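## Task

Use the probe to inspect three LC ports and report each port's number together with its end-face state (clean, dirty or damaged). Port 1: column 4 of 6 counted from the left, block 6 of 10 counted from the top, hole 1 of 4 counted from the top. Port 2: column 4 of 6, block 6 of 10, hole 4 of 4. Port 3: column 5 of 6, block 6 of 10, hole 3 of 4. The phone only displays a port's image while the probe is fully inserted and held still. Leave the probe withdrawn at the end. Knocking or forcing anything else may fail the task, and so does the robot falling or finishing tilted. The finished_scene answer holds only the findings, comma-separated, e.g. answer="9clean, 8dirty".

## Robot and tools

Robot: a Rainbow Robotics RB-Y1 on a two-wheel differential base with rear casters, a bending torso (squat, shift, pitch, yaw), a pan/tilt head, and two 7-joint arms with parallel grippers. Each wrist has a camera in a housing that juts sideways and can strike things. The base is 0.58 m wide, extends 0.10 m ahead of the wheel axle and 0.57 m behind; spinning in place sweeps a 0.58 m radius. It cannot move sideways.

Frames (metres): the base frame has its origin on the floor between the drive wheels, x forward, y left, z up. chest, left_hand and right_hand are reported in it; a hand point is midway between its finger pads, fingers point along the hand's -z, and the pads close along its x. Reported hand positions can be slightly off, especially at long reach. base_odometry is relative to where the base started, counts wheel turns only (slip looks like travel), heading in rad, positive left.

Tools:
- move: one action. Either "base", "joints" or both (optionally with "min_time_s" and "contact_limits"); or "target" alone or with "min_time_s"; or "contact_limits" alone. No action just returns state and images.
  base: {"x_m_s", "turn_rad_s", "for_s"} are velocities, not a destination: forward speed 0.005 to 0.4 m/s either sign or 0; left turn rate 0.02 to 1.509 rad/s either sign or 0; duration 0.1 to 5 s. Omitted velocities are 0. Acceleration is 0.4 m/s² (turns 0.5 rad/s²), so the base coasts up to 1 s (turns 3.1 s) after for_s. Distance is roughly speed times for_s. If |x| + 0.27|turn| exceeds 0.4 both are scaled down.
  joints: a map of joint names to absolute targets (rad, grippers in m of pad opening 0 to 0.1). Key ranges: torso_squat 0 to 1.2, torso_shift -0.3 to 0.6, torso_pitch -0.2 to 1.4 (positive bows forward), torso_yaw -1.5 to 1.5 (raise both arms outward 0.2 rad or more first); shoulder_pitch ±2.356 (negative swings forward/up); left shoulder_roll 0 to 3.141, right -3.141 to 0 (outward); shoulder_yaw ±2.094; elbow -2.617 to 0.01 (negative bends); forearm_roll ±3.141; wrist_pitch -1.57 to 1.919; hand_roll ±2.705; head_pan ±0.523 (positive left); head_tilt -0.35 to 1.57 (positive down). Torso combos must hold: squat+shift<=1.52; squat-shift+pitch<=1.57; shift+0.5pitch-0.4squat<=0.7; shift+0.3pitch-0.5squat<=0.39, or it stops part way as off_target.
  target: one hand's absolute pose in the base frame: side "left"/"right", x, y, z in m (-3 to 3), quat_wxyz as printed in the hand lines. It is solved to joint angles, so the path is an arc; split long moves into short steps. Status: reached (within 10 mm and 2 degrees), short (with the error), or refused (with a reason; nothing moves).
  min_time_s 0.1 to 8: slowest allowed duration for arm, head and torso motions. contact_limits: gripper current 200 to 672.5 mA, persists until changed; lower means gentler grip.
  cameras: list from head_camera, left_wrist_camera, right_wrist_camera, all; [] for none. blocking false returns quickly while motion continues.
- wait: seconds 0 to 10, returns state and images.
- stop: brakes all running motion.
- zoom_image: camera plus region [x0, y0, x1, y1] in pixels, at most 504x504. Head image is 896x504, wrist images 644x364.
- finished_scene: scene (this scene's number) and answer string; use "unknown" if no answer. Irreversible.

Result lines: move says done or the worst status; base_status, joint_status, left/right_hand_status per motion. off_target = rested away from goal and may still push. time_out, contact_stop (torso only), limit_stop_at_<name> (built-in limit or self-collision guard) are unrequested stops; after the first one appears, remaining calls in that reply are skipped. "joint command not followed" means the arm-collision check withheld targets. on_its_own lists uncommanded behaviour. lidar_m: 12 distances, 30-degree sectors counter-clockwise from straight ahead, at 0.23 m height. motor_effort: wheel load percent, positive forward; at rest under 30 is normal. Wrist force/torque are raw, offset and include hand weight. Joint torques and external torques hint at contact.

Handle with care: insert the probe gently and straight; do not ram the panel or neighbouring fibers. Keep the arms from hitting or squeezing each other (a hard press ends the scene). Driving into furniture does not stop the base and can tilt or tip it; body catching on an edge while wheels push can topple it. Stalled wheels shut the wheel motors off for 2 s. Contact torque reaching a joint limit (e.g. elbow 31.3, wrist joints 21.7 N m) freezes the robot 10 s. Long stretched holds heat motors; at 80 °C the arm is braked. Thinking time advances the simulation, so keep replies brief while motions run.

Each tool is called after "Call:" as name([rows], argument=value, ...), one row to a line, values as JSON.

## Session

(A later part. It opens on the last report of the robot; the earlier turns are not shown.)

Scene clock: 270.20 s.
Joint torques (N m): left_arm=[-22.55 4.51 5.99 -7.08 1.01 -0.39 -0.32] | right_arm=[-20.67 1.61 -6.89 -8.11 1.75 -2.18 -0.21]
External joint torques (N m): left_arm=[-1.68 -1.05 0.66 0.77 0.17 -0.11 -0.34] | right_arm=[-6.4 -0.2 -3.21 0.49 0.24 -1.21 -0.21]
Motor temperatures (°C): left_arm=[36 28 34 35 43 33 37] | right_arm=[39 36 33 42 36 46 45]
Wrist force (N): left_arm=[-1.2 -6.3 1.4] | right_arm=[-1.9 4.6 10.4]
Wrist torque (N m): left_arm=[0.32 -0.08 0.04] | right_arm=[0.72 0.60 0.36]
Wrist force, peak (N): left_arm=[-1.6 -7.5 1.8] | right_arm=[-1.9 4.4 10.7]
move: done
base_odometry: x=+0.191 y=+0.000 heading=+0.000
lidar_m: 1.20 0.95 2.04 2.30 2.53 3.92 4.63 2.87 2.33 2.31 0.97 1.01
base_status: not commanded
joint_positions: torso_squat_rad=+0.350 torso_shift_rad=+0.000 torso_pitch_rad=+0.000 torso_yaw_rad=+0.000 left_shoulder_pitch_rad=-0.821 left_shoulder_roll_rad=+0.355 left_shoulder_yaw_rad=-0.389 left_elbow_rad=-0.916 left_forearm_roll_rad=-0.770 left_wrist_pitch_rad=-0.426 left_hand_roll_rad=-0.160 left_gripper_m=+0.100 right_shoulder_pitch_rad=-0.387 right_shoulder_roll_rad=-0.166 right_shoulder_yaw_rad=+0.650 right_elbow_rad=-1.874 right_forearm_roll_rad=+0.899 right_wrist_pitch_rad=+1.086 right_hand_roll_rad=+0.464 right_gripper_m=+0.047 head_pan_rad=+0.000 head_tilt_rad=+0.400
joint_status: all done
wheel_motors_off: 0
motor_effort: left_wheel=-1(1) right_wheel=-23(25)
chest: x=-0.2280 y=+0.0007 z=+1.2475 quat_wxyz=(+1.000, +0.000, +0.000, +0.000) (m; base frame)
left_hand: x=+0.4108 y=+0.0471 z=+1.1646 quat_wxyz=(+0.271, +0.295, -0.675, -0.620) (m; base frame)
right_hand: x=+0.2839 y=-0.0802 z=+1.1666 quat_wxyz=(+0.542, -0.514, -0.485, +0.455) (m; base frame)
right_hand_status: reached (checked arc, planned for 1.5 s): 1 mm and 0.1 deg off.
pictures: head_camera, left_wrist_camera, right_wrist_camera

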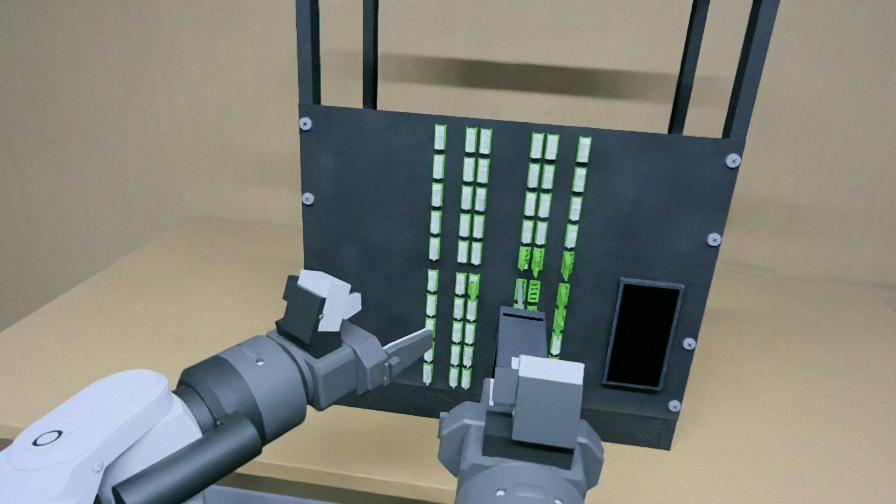

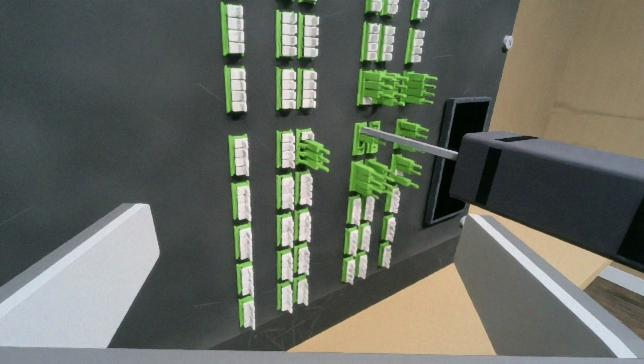

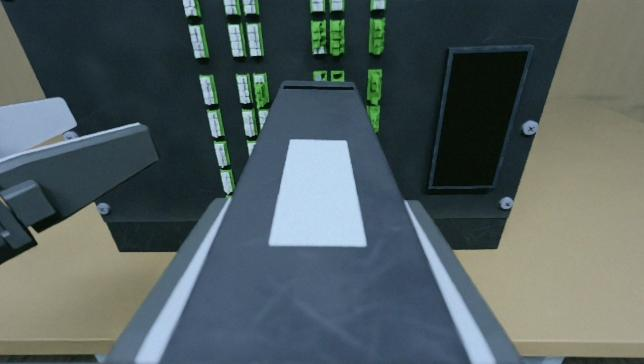

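Call:
move(target={"side":"right","x":0.2823,"y":-0.0802,"z":1.1668,"quat_wxyz":[0.5418,-0.5145,-0.4851,0.4544]}, min_time_s=1, cameras=[])

Call:
move(target={"side":"right","x":0.2858,"y":-0.0806,"z":1.1668,"quat_wxyz":[0.5418,-0.5145,-0.4851,0.4544]}, min_time_s=1.5)

Call:
zoom_image(camera="left_wrist_camera", region=[345, 110, 405, 158])

Call:
zoom_image(camera="right_wrist_camera", region=[300, 50, 350, 90])

Scene clock: 277.13 s.
Joint torques (N m): left_arm=[-22.51 4.45 6.02 -7.24 1.11 -0.41 -0.36] | right_arm=[-15.07 0.83 -3.2 -10.98 2.56 -1.02 0.2]
External joint torques (N m): left_arm=[-1.64 -1.11 0.69 0.61 0.27 -0.13 -0.37] | right_arm=[-0.89 -1.01 0.46 -2.38 1.05 -0.06 0.21]
Motor temperatures (°C): left_arm=[36 28 34 35 43 33 37] | right_arm=[39 36 33 42 36 46 45]
Wrist force (N): left_arm=[-0.9 -6.3 1.2] | right_arm=[-1.0 3.7 0.2]
Wrist torque (N m): left_arm=[0.31 -0.05 0.05] | right_arm=[0.74 0.30 0.29]
Wrist force, peak (N): left_arm=[-1.3 -7.4 1.3] | right_arm=[-1.8 4.5 10.7]
move: done
base_odometry: x=+0.191 y=+0.000 heading=+0.000
lidar_m: 1.20 0.96 2.05 2.31 2.53 3.93 4.63 2.88 2.33 2.31 0.96 1.01
base_status: not commanded
joint_positions: torso_squat_rad=+0.350 torso_shift_rad=+0.000 torso_pitch_rad=+0.000 torso_yaw_rad=+0.000 left_shoulder_pitch_rad=-0.821 left_shoulder_roll_rad=+0.355 left_shoulder_yaw_rad=-0.389 left_elbow_rad=-0.916 left_forearm_roll_rad=-0.770 left_wrist_pitch_rad=-0.426 left_hand_roll_rad=-0.160 left_gripper_m=+0.100 right_shoulder_pitch_rad=-0.383 right_shoulder_roll_rad=-0.167 right_shoulder_yaw_rad=+0.653 right_elbow_rad=-1.880 right_forearm_roll_rad=+0.902 right_wrist_pitch_rad=+1.088 right_hand_roll_rad=+0.464 right_gripper_m=+0.047 head_pan_rad=+0.000 head_tilt_rad=+0.400
joint_status: all done
wheel_motors_off: 0
motor_effort: left_wheel=-1(1) right_wheel=-25(26)
chest: x=-0.2279 y=+0.0007 z=+1.2475 quat_wxyz=(+1.000, +0.000, +0.000, +0.000) (m; base frame)
left_hand: x=+0.4109 y=+0.0471 z=+1.1645 quat_wxyz=(+0.271, +0.295, -0.675, -0.620) (m; base frame)
right_hand: x=+0.2825 y=-0.0802 z=+1.1665 quat_wxyz=(+0.542, -0.514, -0.485, +0.455) (m; base frame)
right_hand_status: reached (checked arc, planned for 1.0 s): 0 mm and 0.0 deg off.
pictures: none
No camera images: "cameras" was empty.

Scene clock: 278.97 s.
Joint torques (N m): left_arm=[-22.38 4.29 5.91 -7.08 1.06 -0.38 -0.28] | right_arm=[-21.83 0.79 -8.33 -6.77 1.28 -2.45 -0.37]
External joint torques (N m): left_arm=[-1.5 -1.27 0.58 0.77 0.21 -0.1 -0.29] | right_arm=[-7.51 -0.99 -4.63 1.84 -0.22 -1.5 -0.36]
Motor temperatures (°C): left_arm=[36 28 34 35 43 33 37] | right_arm=[39 36 33 41 36 46 45]
Wrist force (N): left_arm=[-1.6 -6.8 1.4] | right_arm=[-2.9 3.2 20.4]
Wrist torque (N m): left_arm=[0.41 -0.14 0.01] | right_arm=[0.64 0.81 0.43]
Wrist force, peak (N): left_arm=[-0.9 -7.6 1.7] | right_arm=[-2.8 4.0 21.0]
move: done
base_odometry: x=+0.191 y=+0.000 heading=+0.000
lidar_m: 1.19 0.96 2.06 2.31 2.54 3.93 4.64 2.89 2.33 2.31 0.97 1.01
base_status: not commanded
joint_positions: torso_squat_rad=+0.350 torso_shift_rad=+0.000 torso_pitch_rad=+0.000 torso_yaw_rad=+0.000 left_shoulder_pitch_rad=-0.821 left_shoulder_roll_rad=+0.355 left_shoulder_yaw_rad=-0.389 left_elbow_rad=-0.916 left_forearm_roll_rad=-0.770 left_wrist_pitch_rad=-0.426 left_hand_roll_rad=-0.160 left_gripper_m=+0.100 right_shoulder_pitch_rad=-0.389 right_shoulder_roll_rad=-0.167 right_shoulder_yaw_rad=+0.648 right_elbow_rad=-1.869 right_forearm_roll_rad=+0.898 right_wrist_pitch_rad=+1.083 right_hand_roll_rad=+0.461 right_gripper_m=+0.047 head_pan_rad=+0.000 head_tilt_rad=+0.400
joint_status: all done
wheel_motors_off: 0
motor_effort: left_wheel=-1(1) right_wheel=-24(26)
chest: x=-0.2281 y=+0.0007 z=+1.2475 quat_wxyz=(+1.000, +0.000, +0.000, +0.000) (m; base frame)
left_hand: x=+0.4107 y=+0.0471 z=+1.1646 quat_wxyz=(+0.271, +0.295, -0.675, -0.620) (m; base frame)
right_hand: x=+0.2851 y=-0.0804 z=+1.1662 quat_wxyz=(+0.542, -0.514, -0.485, +0.455) (m; base frame)
right_hand_status: reached (checked arc, planned for 1.5 s): 1 mm and 0.1 deg off.
pictures: head_camera, left_wrist_camera, right_wrist_camera

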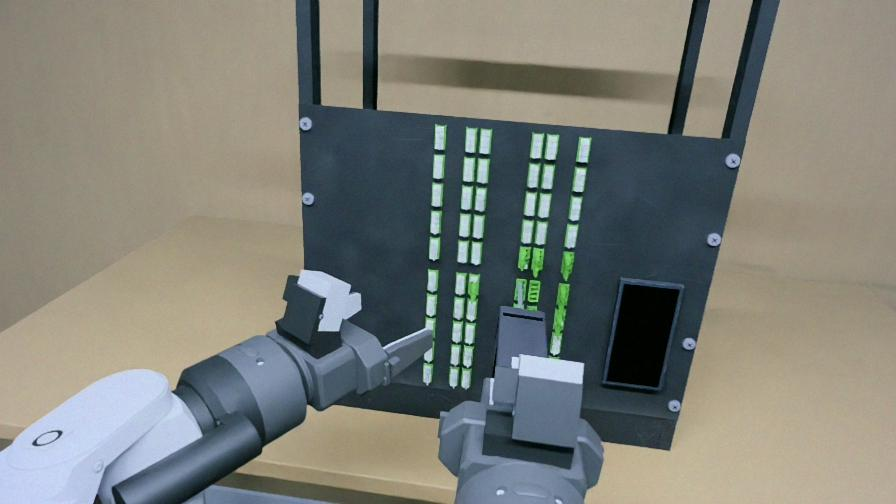

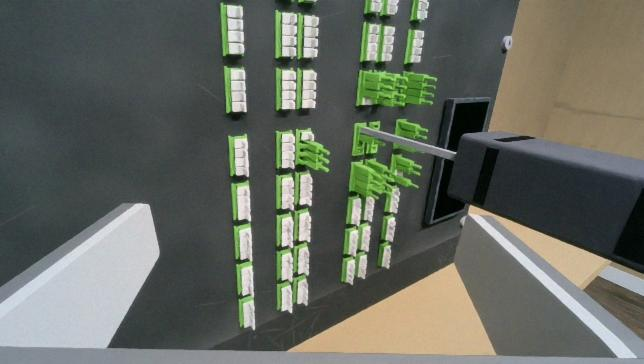

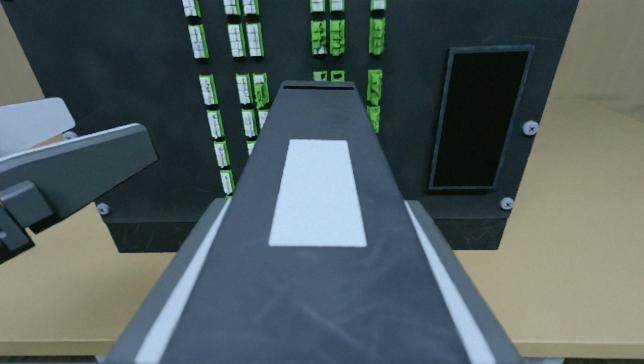

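Scaled by 8.400 from the camera's 644x364 image, which has a finer 920x520 frame.

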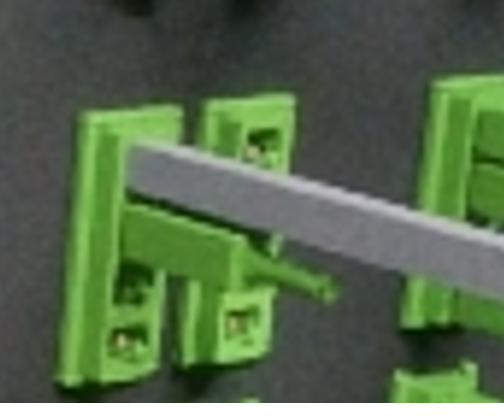

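Scaled by 10.080 from the camera's 644x364 image, which has a finer 1265x715 frame.

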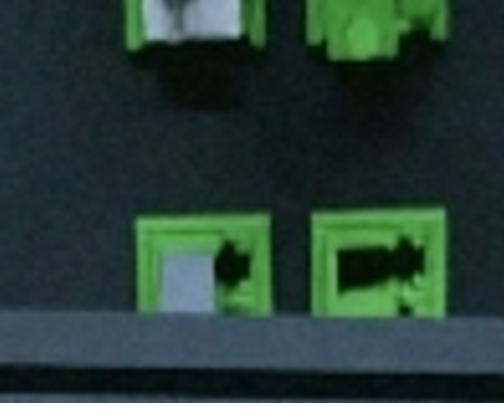

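Call:
move(target={"side":"right","x":0.2823,"y":-0.0803,"z":1.1671,"quat_wxyz":[0.5418,-0.5145,-0.4851,0.4544]}, min_time_s=1)

Call:
zoom_image(camera="left_wrist_camera", region=[350, 118, 380, 142])

Call:
zoom_image(camera="right_wrist_camera", region=[310, 65, 350, 85])

Call:
zoom_image(camera="head_camera", region=[512, 275, 542, 295])

Scene clock: 292.17 s.
Joint torques (N m): left_arm=[-22.51 4.6 6.08 -7.14 1.05 -0.48 -0.34] | right_arm=[-14.41 2.21 -2.74 -11.63 2.8 -0.64 0.19]
External joint torques (N m): left_arm=[-1.64 -0.95 0.75 0.71 0.21 -0.2 -0.35] | right_arm=[-0.22 0.38 0.92 -3.03 1.29 0.32 0.19]
Motor temperatures (°C): left_arm=[36 28 34 35 43 33 37] | right_arm=[39 36 33 41 36 46 45]
Wrist force (N): left_arm=[-1.3 -5.9 1.9] | right_arm=[0.1 4.6 -6.2]
Wrist torque (N m): left_arm=[0.28 -0.07 0.04] | right_arm=[0.74 0.06 0.34]
Wrist force, peak (N): left_arm=[-0.9 -7.4 0.9] | right_arm=[1.3 4.2 -23.1]
move: done
base_odometry: x=+0.191 y=+0.000 heading=+0.000
lidar_m: 1.20 0.97 2.04 2.31 2.53 3.93 4.64 2.89 2.33 2.31 0.97 1.00
base_status: not commanded
joint_positions: torso_squat_rad=+0.350 torso_shift_rad=+0.000 torso_pitch_rad=+0.000 torso_yaw_rad=+0.000 left_shoulder_pitch_rad=-0.821 left_shoulder_roll_rad=+0.355 left_shoulder_yaw_rad=-0.389 left_elbow_rad=-0.916 left_forearm_roll_rad=-0.770 left_wrist_pitch_rad=-0.426 left_hand_roll_rad=-0.160 left_gripper_m=+0.100 right_shoulder_pitch_rad=-0.383 right_shoulder_roll_rad=-0.167 right_shoulder_yaw_rad=+0.652 right_elbow_rad=-1.880 right_forearm_roll_rad=+0.901 right_wrist_pitch_rad=+1.088 right_hand_roll_rad=+0.465 right_gripper_m=+0.047 head_pan_rad=+0.000 head_tilt_rad=+0.400
joint_status: all done
wheel_motors_off: 0
motor_effort: left_wheel=-1(1) right_wheel=-27(27)
chest: x=-0.2277 y=+0.0007 z=+1.2475 quat_wxyz=(+1.000, +0.000, +0.000, +0.000) (m; base frame)
left_hand: x=+0.4111 y=+0.0472 z=+1.1643 quat_wxyz=(+0.271, +0.295, -0.675, -0.620) (m; base frame)
right_hand: x=+0.2829 y=-0.0804 z=+1.1666 quat_wxyz=(+0.542, -0.514, -0.485, +0.455) (m; base frame)
right_hand_status: reached (checked arc, planned for 1.0 s): 1 mm and 0.1 deg off.
pictures: head_camera, left_wrist_camera, right_wrist_camera

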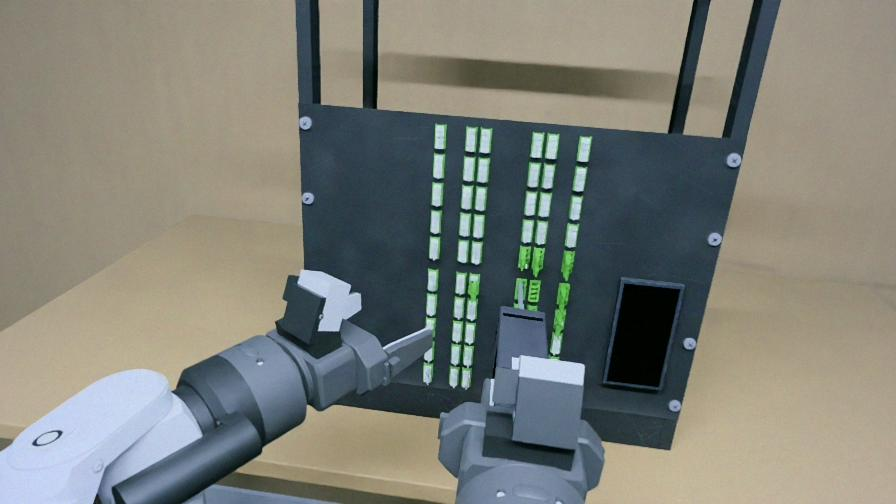

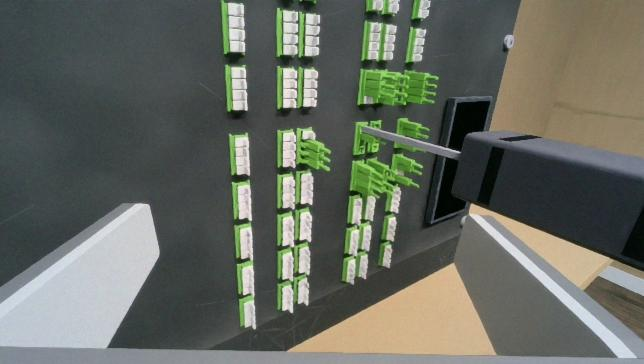

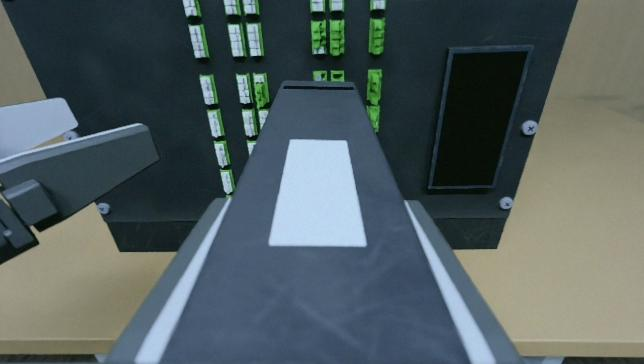

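Scaled by 16.800 from the camera's 644x364 image, which has a finer 920x520 frame.

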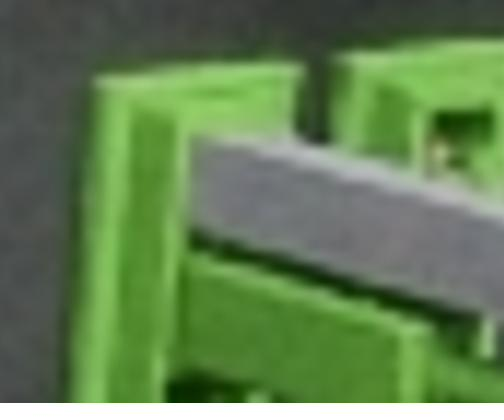

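Scaled by 12.600 from the camera's 644x364 image, which has a finer 1265x715 frame.

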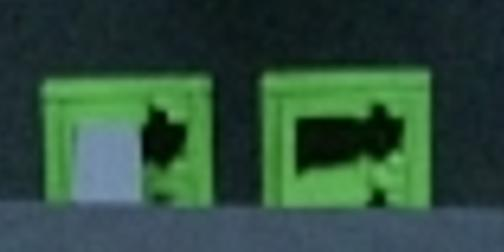

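Scaled by 16.800 from the camera's 896x504 image, which has a finer 1280x720 frame.

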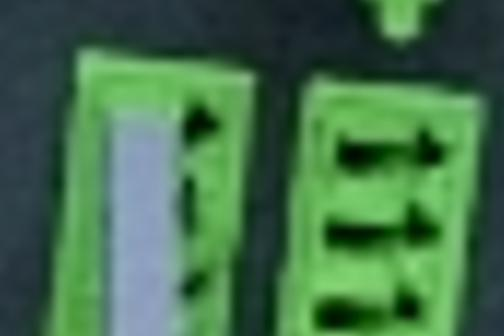

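Call:
zoom_image(camera="left_wrist_camera", region=[350, 60, 450, 130])

Call:
zoom_image(camera="left_wrist_camera", region=[350, 110, 470, 200])

Scaled by 5.040 from the camera's 644x364 image, which has a finer 920x520 frame.

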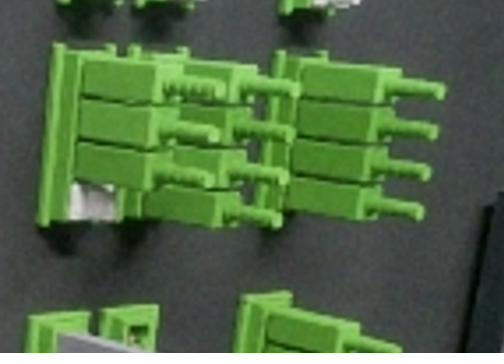

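Scaled by 4.200 from the camera's 644x364 image, which has a finer 920x520 frame.

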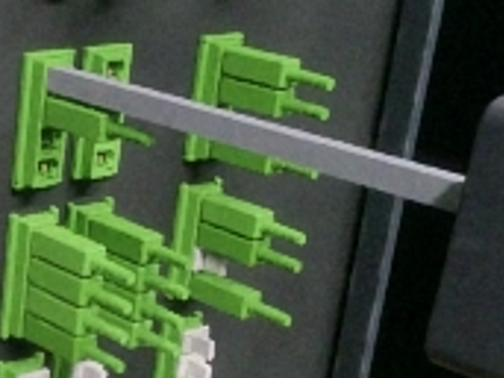

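Call:
move(target={"side":"right","x":0.2773,"y":-0.0797,"z":1.1671,"quat_wxyz":[0.5418,-0.5145,-0.4851,0.4544]}, min_time_s=1.5)

Call:
move(target={"side":"right","x":0.2750,"y":-0.0794,"z":1.1573,"quat_wxyz":[0.5285,-0.5276,-0.4885,0.4509]}, min_time_s=1.5)

Call:
zoom_image(camera="left_wrist_camera", region=[345, 110, 405, 158])

Call:
zoom_image(camera="head_camera", region=[505, 265, 545, 305])

Call:
zoom_image(camera="right_wrist_camera", region=[300, 50, 350, 90])

Call:
zoom_image(camera="left_wrist_camera", region=[350, 110, 470, 200])

Scene clock: 354.20 s.
Joint torques (N m): left_arm=[-22.41 4.43 5.99 -7.09 1.07 -0.49 -0.35] | right_arm=[-14.36 1.95 -2.88 -10.68 2.31 -0.98 0.27]
External joint torques (N m): left_arm=[-1.54 -1.13 0.66 0.76 0.23 -0.21 -0.36] | right_arm=[-0.43 -0.01 0.73 -2.1 0.8 0 0.28]
Motor temperatures (°C): left_arm=[36 28 34 35 42 33 37] | right_arm=[39 35 33 42 36 46 45]
Wrist force (N): left_arm=[-1.4 -6.7 1.8] | right_arm=[-1.1 3.1 0.0]
Wrist torque (N m): left_arm=[0.40 -0.08 0.04] | right_arm=[0.57 0.37 0.28]
Wrist force, peak (N): left_arm=[-1.4 -7.3 1.5] | right_arm=[0.1 3.6 -7.1]
move: done
base_odometry: x=+0.191 y=+0.000 heading=+0.000
lidar_m: 1.20 0.96 2.05 2.31 2.54 3.92 4.64 2.88 2.33 2.31 0.97 1.01
base_status: not commanded
joint_positions: torso_squat_rad=+0.350 torso_shift_rad=+0.000 torso_pitch_rad=+0.000 torso_yaw_rad=+0.000 left_shoulder_pitch_rad=-0.821 left_shoulder_roll_rad=+0.355 left_shoulder_yaw_rad=-0.389 left_elbow_rad=-0.916 left_forearm_roll_rad=-0.770 left_wrist_pitch_rad=-0.426 left_hand_roll_rad=-0.160 left_gripper_m=+0.100 right_shoulder_pitch_rad=-0.371 right_shoulder_roll_rad=-0.167 right_shoulder_yaw_rad=+0.662 right_elbow_rad=-1.900 right_forearm_roll_rad=+0.908 right_wrist_pitch_rad=+1.097 right_hand_roll_rad=+0.470 right_gripper_m=+0.047 head_pan_rad=+0.000 head_tilt_rad=+0.400
joint_status: all done
wheel_motors_off: 0
motor_effort: left_wheel=-1(1) right_wheel=-26(27)
chest: x=-0.2277 y=+0.0007 z=+1.2475 quat_wxyz=(+1.000, +0.000, +0.000, +0.000) (m; base frame)
left_hand: x=+0.4110 y=+0.0472 z=+1.1643 quat_wxyz=(+0.271, +0.295, -0.675, -0.620) (m; base frame)
right_hand: x=+0.2775 y=-0.0798 z=+1.1670 quat_wxyz=(+0.542, -0.514, -0.485, +0.454) (m; base frame)
right_hand_status: reached (checked arc, planned for 1.5 s): 0 mm and 0.0 deg off.
pictures: head_camera, left_wrist_camera, right_wrist_camera

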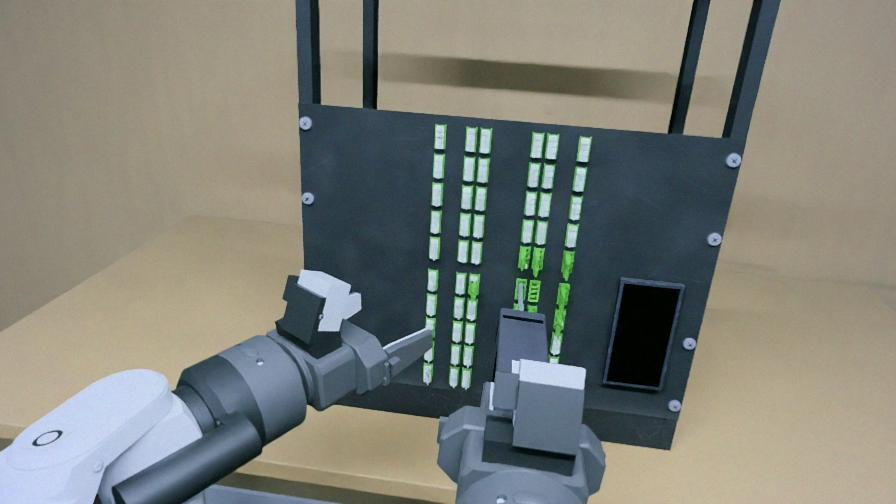

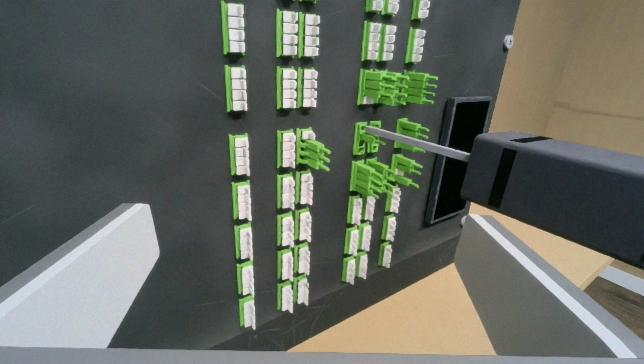

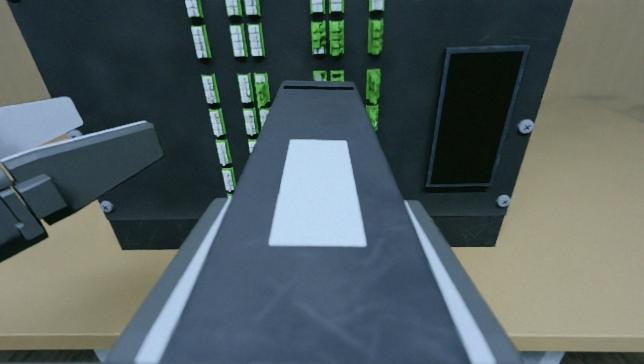

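Scene clock: 356.03 s.
Joint torques (N m): left_arm=[-22.5 4.63 5.78 -7.25 1.01 -0.39 -0.29] | right_arm=[-13.52 1.04 -2.81 -8.56 1.88 -1.35 -0.29]
External joint torques (N m): left_arm=[-1.62 -0.93 0.46 0.61 0.17 -0.1 -0.31] | right_arm=[0.12 -1 0.84 0.16 0.35 -0.51 -0.29]
Motor temperatures (°C): left_arm=[36 28 34 35 42 33 37] | right_arm=[39 35 33 42 36 46 45]
Wrist force (N): left_arm=[-1.4 -6.6 1.7] | right_arm=[-1.0 2.4 0.0]
Wrist torque (N m): left_arm=[0.35 -0.10 0.04] | right_arm=[0.28 0.43 0.29]
Wrist force, peak (N): left_arm=[-1.5 -7.5 1.4] | right_arm=[-0.9 3.6 0.0]
move: done
base_odometry: x=+0.191 y=+0.000 heading=+0.000
lidar_m: 1.20 0.97 2.05 2.31 2.54 3.93 4.64 2.89 2.33 2.31 0.98 1.01
base_status: not commanded
joint_positions: torso_squat_rad=+0.350 torso_shift_rad=+0.000 torso_pitch_rad=+0.000 torso_yaw_rad=+0.000 left_shoulder_pitch_rad=-0.821 left_shoulder_roll_rad=+0.355 left_shoulder_yaw_rad=-0.389 left_elbow_rad=-0.916 left_forearm_roll_rad=-0.770 left_wrist_pitch_rad=-0.426 left_hand_roll_rad=-0.160 left_gripper_m=+0.100 right_shoulder_pitch_rad=-0.347 right_shoulder_roll_rad=-0.179 right_shoulder_yaw_rad=+0.688 right_elbow_rad=-1.872 right_forearm_roll_rad=+0.976 right_wrist_pitch_rad=+1.064 right_hand_roll_rad=+0.415 right_gripper_m=+0.047 head_pan_rad=+0.000 head_tilt_rad=+0.400
joint_status: all done
wheel_motors_off: 0
motor_effort: left_wheel=-1(1) right_wheel=-26(27)
chest: x=-0.2277 y=+0.0007 z=+1.2475 quat_wxyz=(+1.000, +0.000, +0.000, +0.000) (m; base frame)
left_hand: x=+0.4110 y=+0.0472 z=+1.1643 quat_wxyz=(+0.271, +0.295, -0.675, -0.620) (m; base frame)
right_hand: x=+0.2747 y=-0.0787 z=+1.1574 quat_wxyz=(+0.529, -0.526, -0.488, +0.454) (m; base frame)
right_hand_status: reached (checked arc, planned for 1.5 s): 1 mm and 0.4 deg off.
pictures: head_camera, left_wrist_camera, right_wrist_camera

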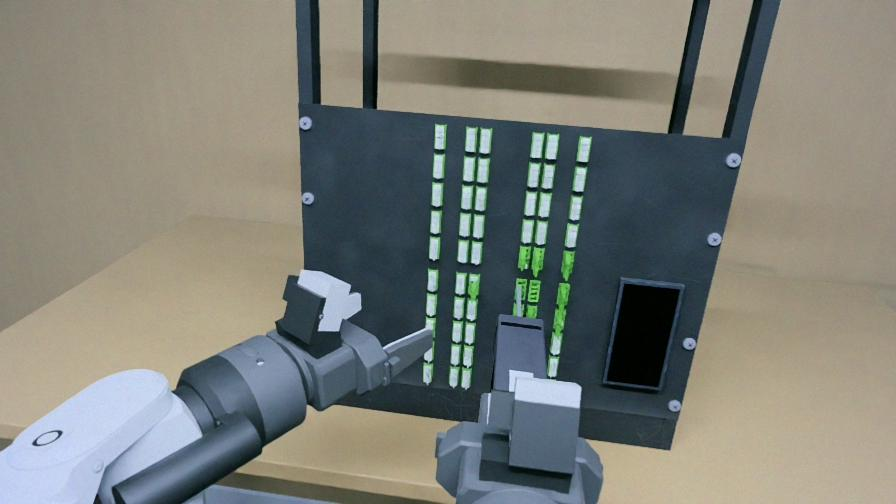

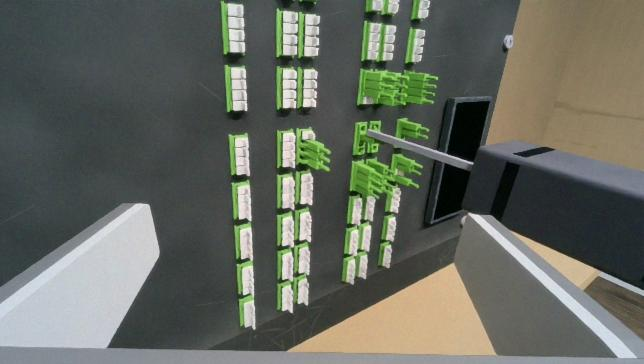

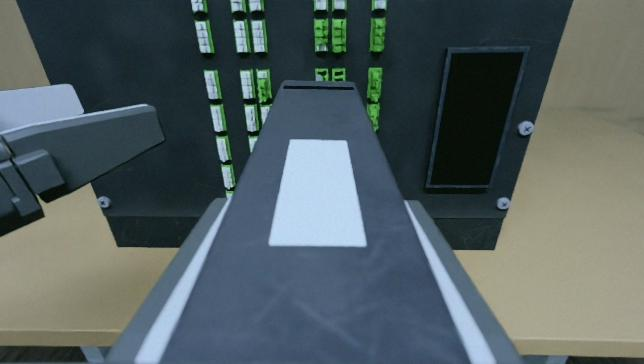

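Scaled by 8.400 from the camera's 644x364 image, which has a finer 920x520 frame.

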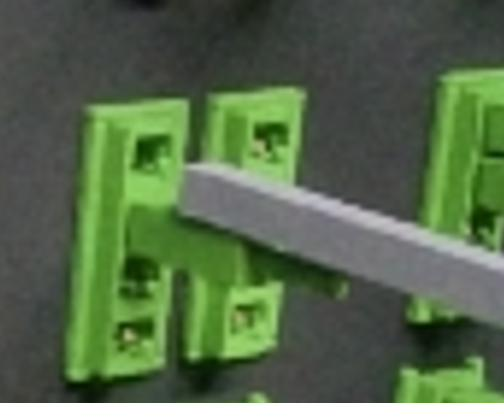

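Scaled by 12.600 from the camera's 896x504 image, which has a finer 1280x720 frame.

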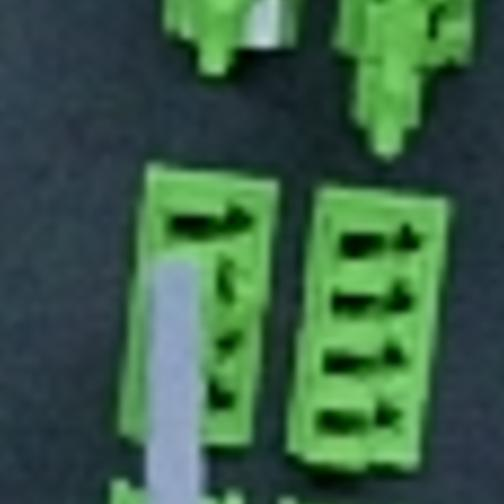

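Scaled by 10.080 from the camera's 644x364 image, which has a finer 1265x715 frame.

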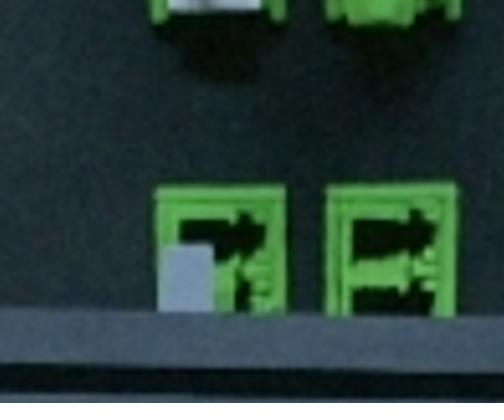

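Scaled by 4.200 from the camera's 644x364 image, which has a finer 920x520 frame.

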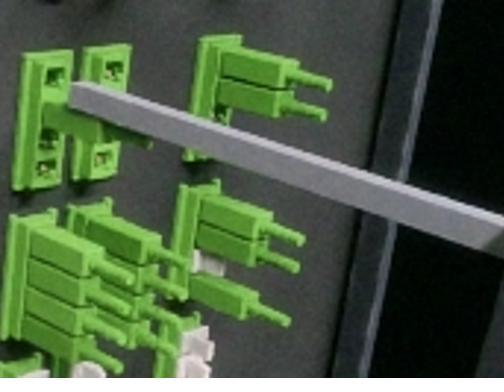

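Call:
move(target={"side":"right","x":0.2747,"y":-0.0807,"z":1.1582,"quat_wxyz":[0.5285,-0.5276,-0.4885,0.4509]}, min_time_s=1, cameras=[])

Call:
move(target={"side":"right","x":0.2787,"y":-0.0812,"z":1.1583,"quat_wxyz":[0.5285,-0.5276,-0.4885,0.4509]}, min_time_s=1)

Call:
zoom_image(camera="left_wrist_camera", region=[345, 110, 405, 158])

Call:
zoom_image(camera="head_camera", region=[505, 265, 545, 305])

Call:
zoom_image(camera="right_wrist_camera", region=[300, 50, 350, 90])

Scene clock: 371.63 s.
Joint torques (N m): left_arm=[-22.61 4.63 5.81 -7.34 0.97 -0.41 -0.25] | right_arm=[-14.13 1.12 -5 -10.21 2.3 -1.54 -0.23]
External joint torques (N m): left_arm=[-1.74 -0.93 0.48 0.51 0.13 -0.13 -0.26] | right_arm=[-0.5 -0.89 -1.35 -1.49 0.78 -0.71 -0.22]
Motor temperatures (°C): left_arm=[36 28 34 35 42 33 37] | right_arm=[39 35 33 42 36 46 45]
Wrist force (N): left_arm=[-1.2 -6.9 1.2] | right_arm=[-1.0 3.1 0.0]
Wrist torque (N m): left_arm=[0.39 -0.07 0.05] | right_arm=[0.57 0.36 0.29]
Wrist force, peak (N): left_arm=[-1.4 -7.3 1.6] | right_arm=[-1.1 3.5 0.1]
move: done
base_odometry: x=+0.191 y=+0.000 heading=+0.000
lidar_m: 1.20 0.97 2.05 2.31 2.53 3.93 4.64 2.88 2.33 2.31 0.97 1.01
base_status: not commanded
joint_positions: torso_squat_rad=+0.350 torso_shift_rad=+0.000 torso_pitch_rad=+0.000 torso_yaw_rad=+0.000 left_shoulder_pitch_rad=-0.821 left_shoulder_roll_rad=+0.355 left_shoulder_yaw_rad=-0.389 left_elbow_rad=-0.916 left_forearm_roll_rad=-0.770 left_wrist_pitch_rad=-0.426 left_hand_roll_rad=-0.160 left_gripper_m=+0.100 right_shoulder_pitch_rad=-0.346 right_shoulder_roll_rad=-0.180 right_shoulder_yaw_rad=+0.687 right_elbow_rad=-1.872 right_forearm_roll_rad=+0.983 right_wrist_pitch_rad=+1.064 right_hand_roll_rad=+0.409 right_gripper_m=+0.047 head_pan_rad=+0.000 head_tilt_rad=+0.400
joint_status: all done
wheel_motors_off: 0
motor_effort: left_wheel=-1(1) right_wheel=-25(27)
chest: x=-0.2277 y=+0.0007 z=+1.2475 quat_wxyz=(+1.000, +0.000, +0.000, +0.000) (m; base frame)
left_hand: x=+0.4110 y=+0.0472 z=+1.1643 quat_wxyz=(+0.271, +0.295, -0.675, -0.620) (m; base frame)
right_hand: x=+0.2747 y=-0.0805 z=+1.1581 quat_wxyz=(+0.529, -0.528, -0.489, +0.451) (m; base frame)
right_hand_status: reached (checked arc, planned for 1.0 s): 0 mm and 0.0 deg off.
pictures: none
No camera images: "cameras" was empty.

Scene clock: 372.97 s.
Joint torques (N m): left_arm=[-22.22 4.54 6.01 -7.18 1.1 -0.45 -0.38] | right_arm=[-18.61 1.36 -5.11 -9.11 1.61 -1.56 -0.26]
External joint torques (N m): left_arm=[-1.35 -1.02 0.68 0.67 0.25 -0.16 -0.39] | right_arm=[-4.79 -0.55 -1.42 -0.39 0.09 -0.73 -0.26]
Motor temperatures (°C): left_arm=[36 28 34 35 42 33 37] | right_arm=[39 35 33 42 36 46 45]
Wrist force (N): left_arm=[-1.5 -6.6 1.4] | right_arm=[-0.9 3.3 0.1]
Wrist torque (N m): left_arm=[0.37 -0.13 0.06] | right_arm=[0.56 0.37 0.29]
Wrist force, peak (N): left_arm=[-1.3 -7.1 1.9] | right_arm=[-1.1 3.4 0.2]
move: done
base_odometry: x=+0.191 y=+0.000 heading=+0.000
lidar_m: 1.20 0.96 2.05 2.31 2.53 3.93 4.64 2.89 2.33 2.31 0.97 1.00
base_status: not commanded
joint_positions: torso_squat_rad=+0.350 torso_shift_rad=+0.000 torso_pitch_rad=+0.000 torso_yaw_rad=+0.000 left_shoulder_pitch_rad=-0.821 left_shoulder_roll_rad=+0.355 left_shoulder_yaw_rad=-0.389 left_elbow_rad=-0.916 left_forearm_roll_rad=-0.770 left_wrist_pitch_rad=-0.426 left_hand_roll_rad=-0.160 left_gripper_m=+0.100 right_shoulder_pitch_rad=-0.354 right_shoulder_roll_rad=-0.180 right_shoulder_yaw_rad=+0.680 right_elbow_rad=-1.859 right_forearm_roll_rad=+0.978 right_wrist_pitch_rad=+1.058 right_hand_roll_rad=+0.405 right_gripper_m=+0.047 head_pan_rad=+0.000 head_tilt_rad=+0.400
joint_status: all done
wheel_motors_off: 0
motor_effort: left_wheel=-1(1) right_wheel=-27(27)
chest: x=-0.2278 y=+0.0007 z=+1.2475 quat_wxyz=(+1.000, +0.000, +0.000, +0.000) (m; base frame)
left_hand: x=+0.4110 y=+0.0472 z=+1.1643 quat_wxyz=(+0.271, +0.295, -0.675, -0.620) (m; base frame)
right_hand: x=+0.2784 y=-0.0812 z=+1.1578 quat_wxyz=(+0.529, -0.527, -0.488, +0.451) (m; base frame)
right_hand_status: reached (checked arc, planned for 1.0 s): 1 mm and 0.1 deg off.
pictures: head_camera, left_wrist_camera, right_wrist_camera

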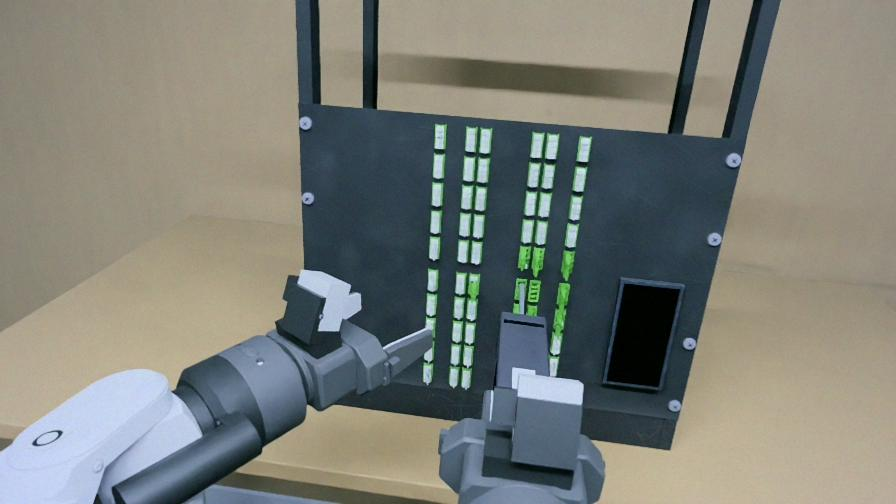

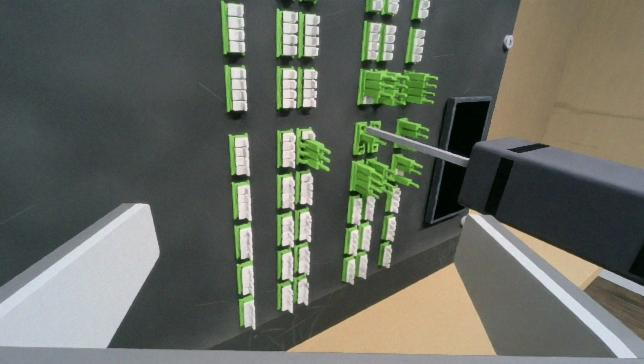

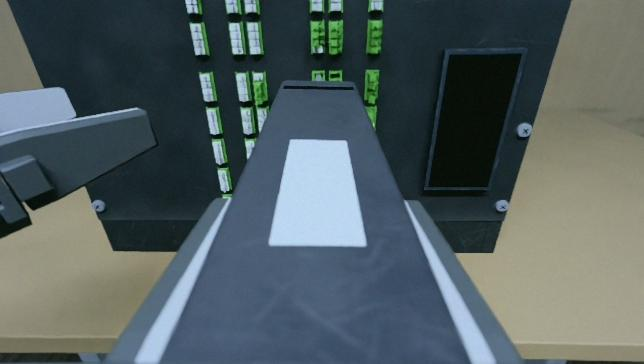

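Scaled by 8.400 from the camera's 644x364 image, which has a finer 920x520 frame.

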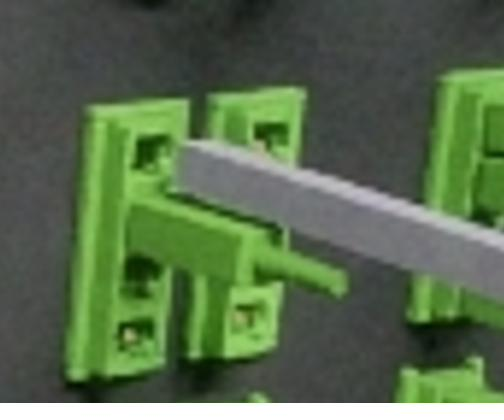

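Scaled by 12.600 from the camera's 896x504 image, which has a finer 1280x720 frame.

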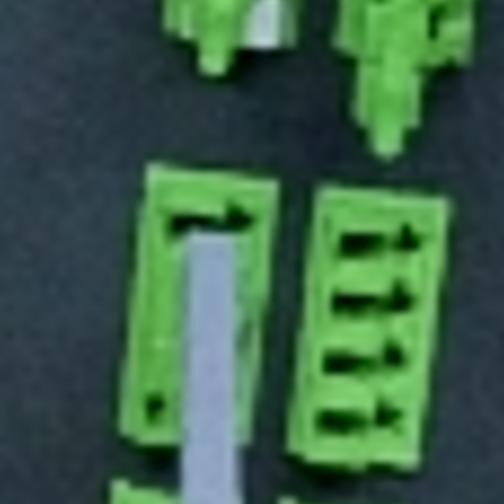

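Scaled by 10.080 from the camera's 644x364 image, which has a finer 1265x715 frame.

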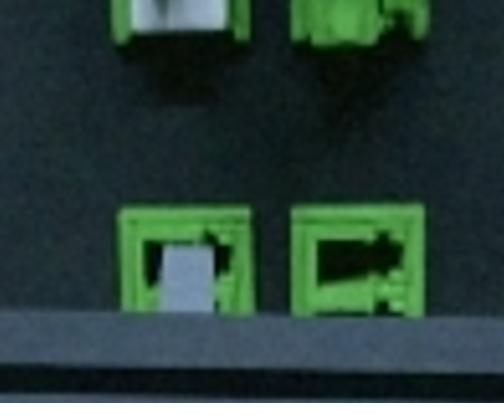

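Call:
move(target={"side":"right","x":0.2799,"y":-0.0795,"z":1.1577,"quat_wxyz":[0.5285,-0.5276,-0.4885,0.4509]}, min_time_s=1)

Call:
zoom_image(camera="left_wrist_camera", region=[345, 110, 405, 158])

Call:
zoom_image(camera="head_camera", region=[505, 265, 545, 305])

Call:
zoom_image(camera="right_wrist_camera", region=[300, 50, 350, 90])

Scene clock: 380.97 s.
Joint torques (N m): left_arm=[-22.45 4.61 6.01 -7.22 0.97 -0.41 -0.28] | right_arm=[-18.59 3.67 -3.15 -8.95 2.32 -1.47 -0.23]
External joint torques (N m): left_arm=[-1.57 -0.94 0.68 0.63 0.13 -0.12 -0.3] | right_arm=[-4.7 1.7 0.53 -0.22 0.79 -0.65 -0.23]
Motor temperatures (°C): left_arm=[36 28 34 35 42 33 37] | right_arm=[39 35 33 42 36 46 45]
Wrist force (N): left_arm=[-1.1 -6.8 1.8] | right_arm=[-1.1 3.3 0.2]
Wrist torque (N m): left_arm=[0.38 -0.06 0.04] | right_arm=[0.54 0.36 0.29]
Wrist force, peak (N): left_arm=[-1.6 -7.5 1.6] | right_arm=[-0.9 3.6 0.1]
move: done
base_odometry: x=+0.191 y=+0.000 heading=+0.000
lidar_m: 1.20 0.96 2.05 2.31 2.53 3.92 4.63 2.88 2.33 2.32 0.96 1.01
base_status: not commanded
joint_positions: torso_squat_rad=+0.350 torso_shift_rad=+0.000 torso_pitch_rad=+0.000 torso_yaw_rad=+0.000 left_shoulder_pitch_rad=-0.821 left_shoulder_roll_rad=+0.355 left_shoulder_yaw_rad=-0.389 left_elbow_rad=-0.916 left_forearm_roll_rad=-0.770 left_wrist_pitch_rad=-0.426 left_hand_roll_rad=-0.160 left_gripper_m=+0.100 right_shoulder_pitch_rad=-0.359 right_shoulder_roll_rad=-0.176 right_shoulder_yaw_rad=+0.680 right_elbow_rad=-1.848 right_forearm_roll_rad=+0.981 right_wrist_pitch_rad=+1.056 right_hand_roll_rad=+0.401 right_gripper_m=+0.047 head_pan_rad=+0.000 head_tilt_rad=+0.400
joint_status: all done
wheel_motors_off: 0
motor_effort: left_wheel=-1(1) right_wheel=-26(27)
chest: x=-0.2277 y=+0.0007 z=+1.2475 quat_wxyz=(+1.000, +0.000, +0.000, +0.000) (m; base frame)
left_hand: x=+0.4110 y=+0.0472 z=+1.1643 quat_wxyz=(+0.271, +0.295, -0.675, -0.620) (m; base frame)
right_hand: x=+0.2798 y=-0.0799 z=+1.1572 quat_wxyz=(+0.529, -0.528, -0.488, +0.451) (m; base frame)
right_hand_status: reached (checked arc, planned for 1.0 s): 1 mm and 0.1 deg off.
pictures: head_camera, left_wrist_camera, right_wrist_camera

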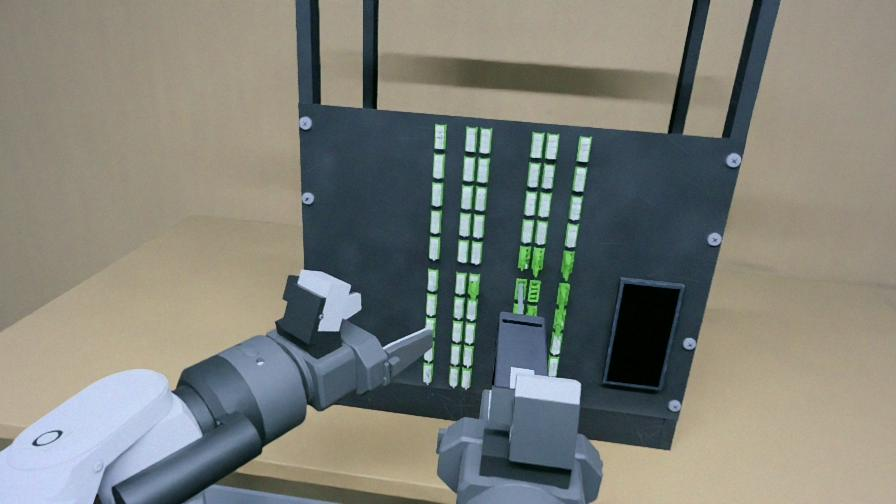

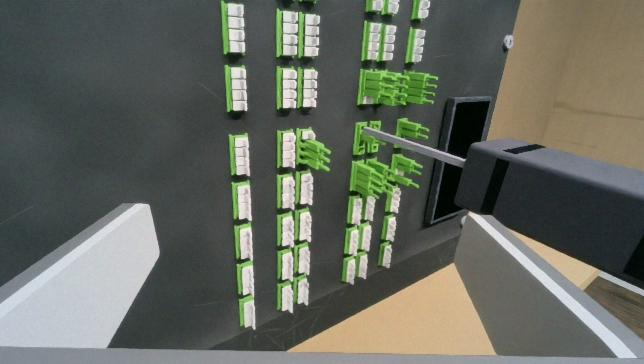

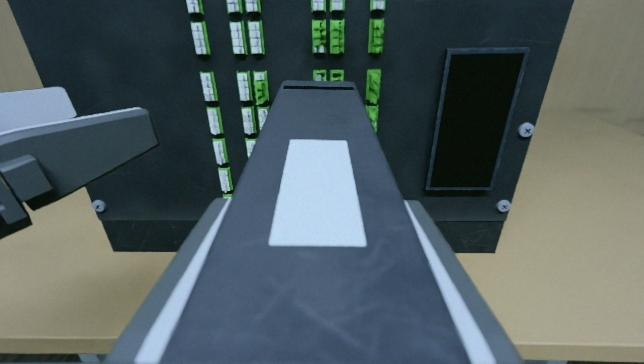

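Scaled by 8.400 from the camera's 644x364 image, which has a finer 920x520 frame.

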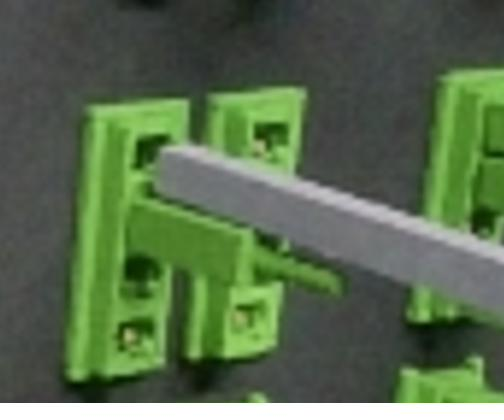

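Scaled by 12.600 from the camera's 896x504 image, which has a finer 1280x720 frame.

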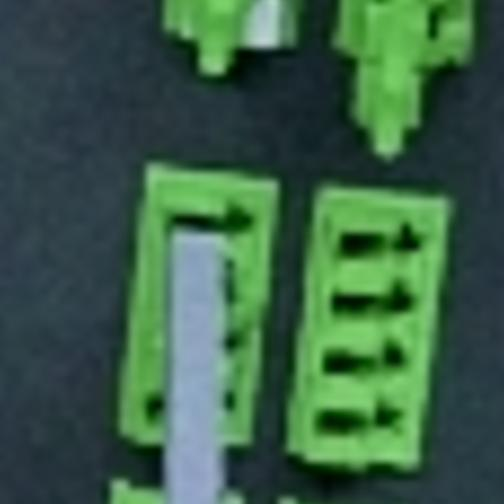

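Scaled by 10.080 from the camera's 644x364 image, which has a finer 1265x715 frame.

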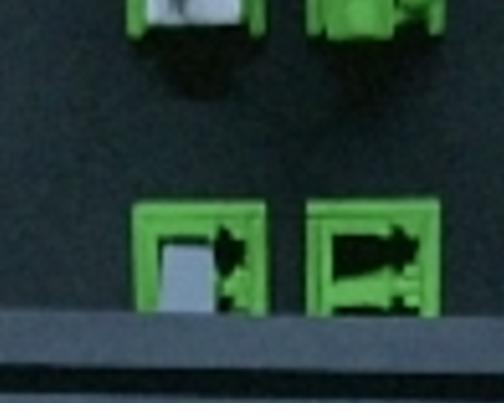

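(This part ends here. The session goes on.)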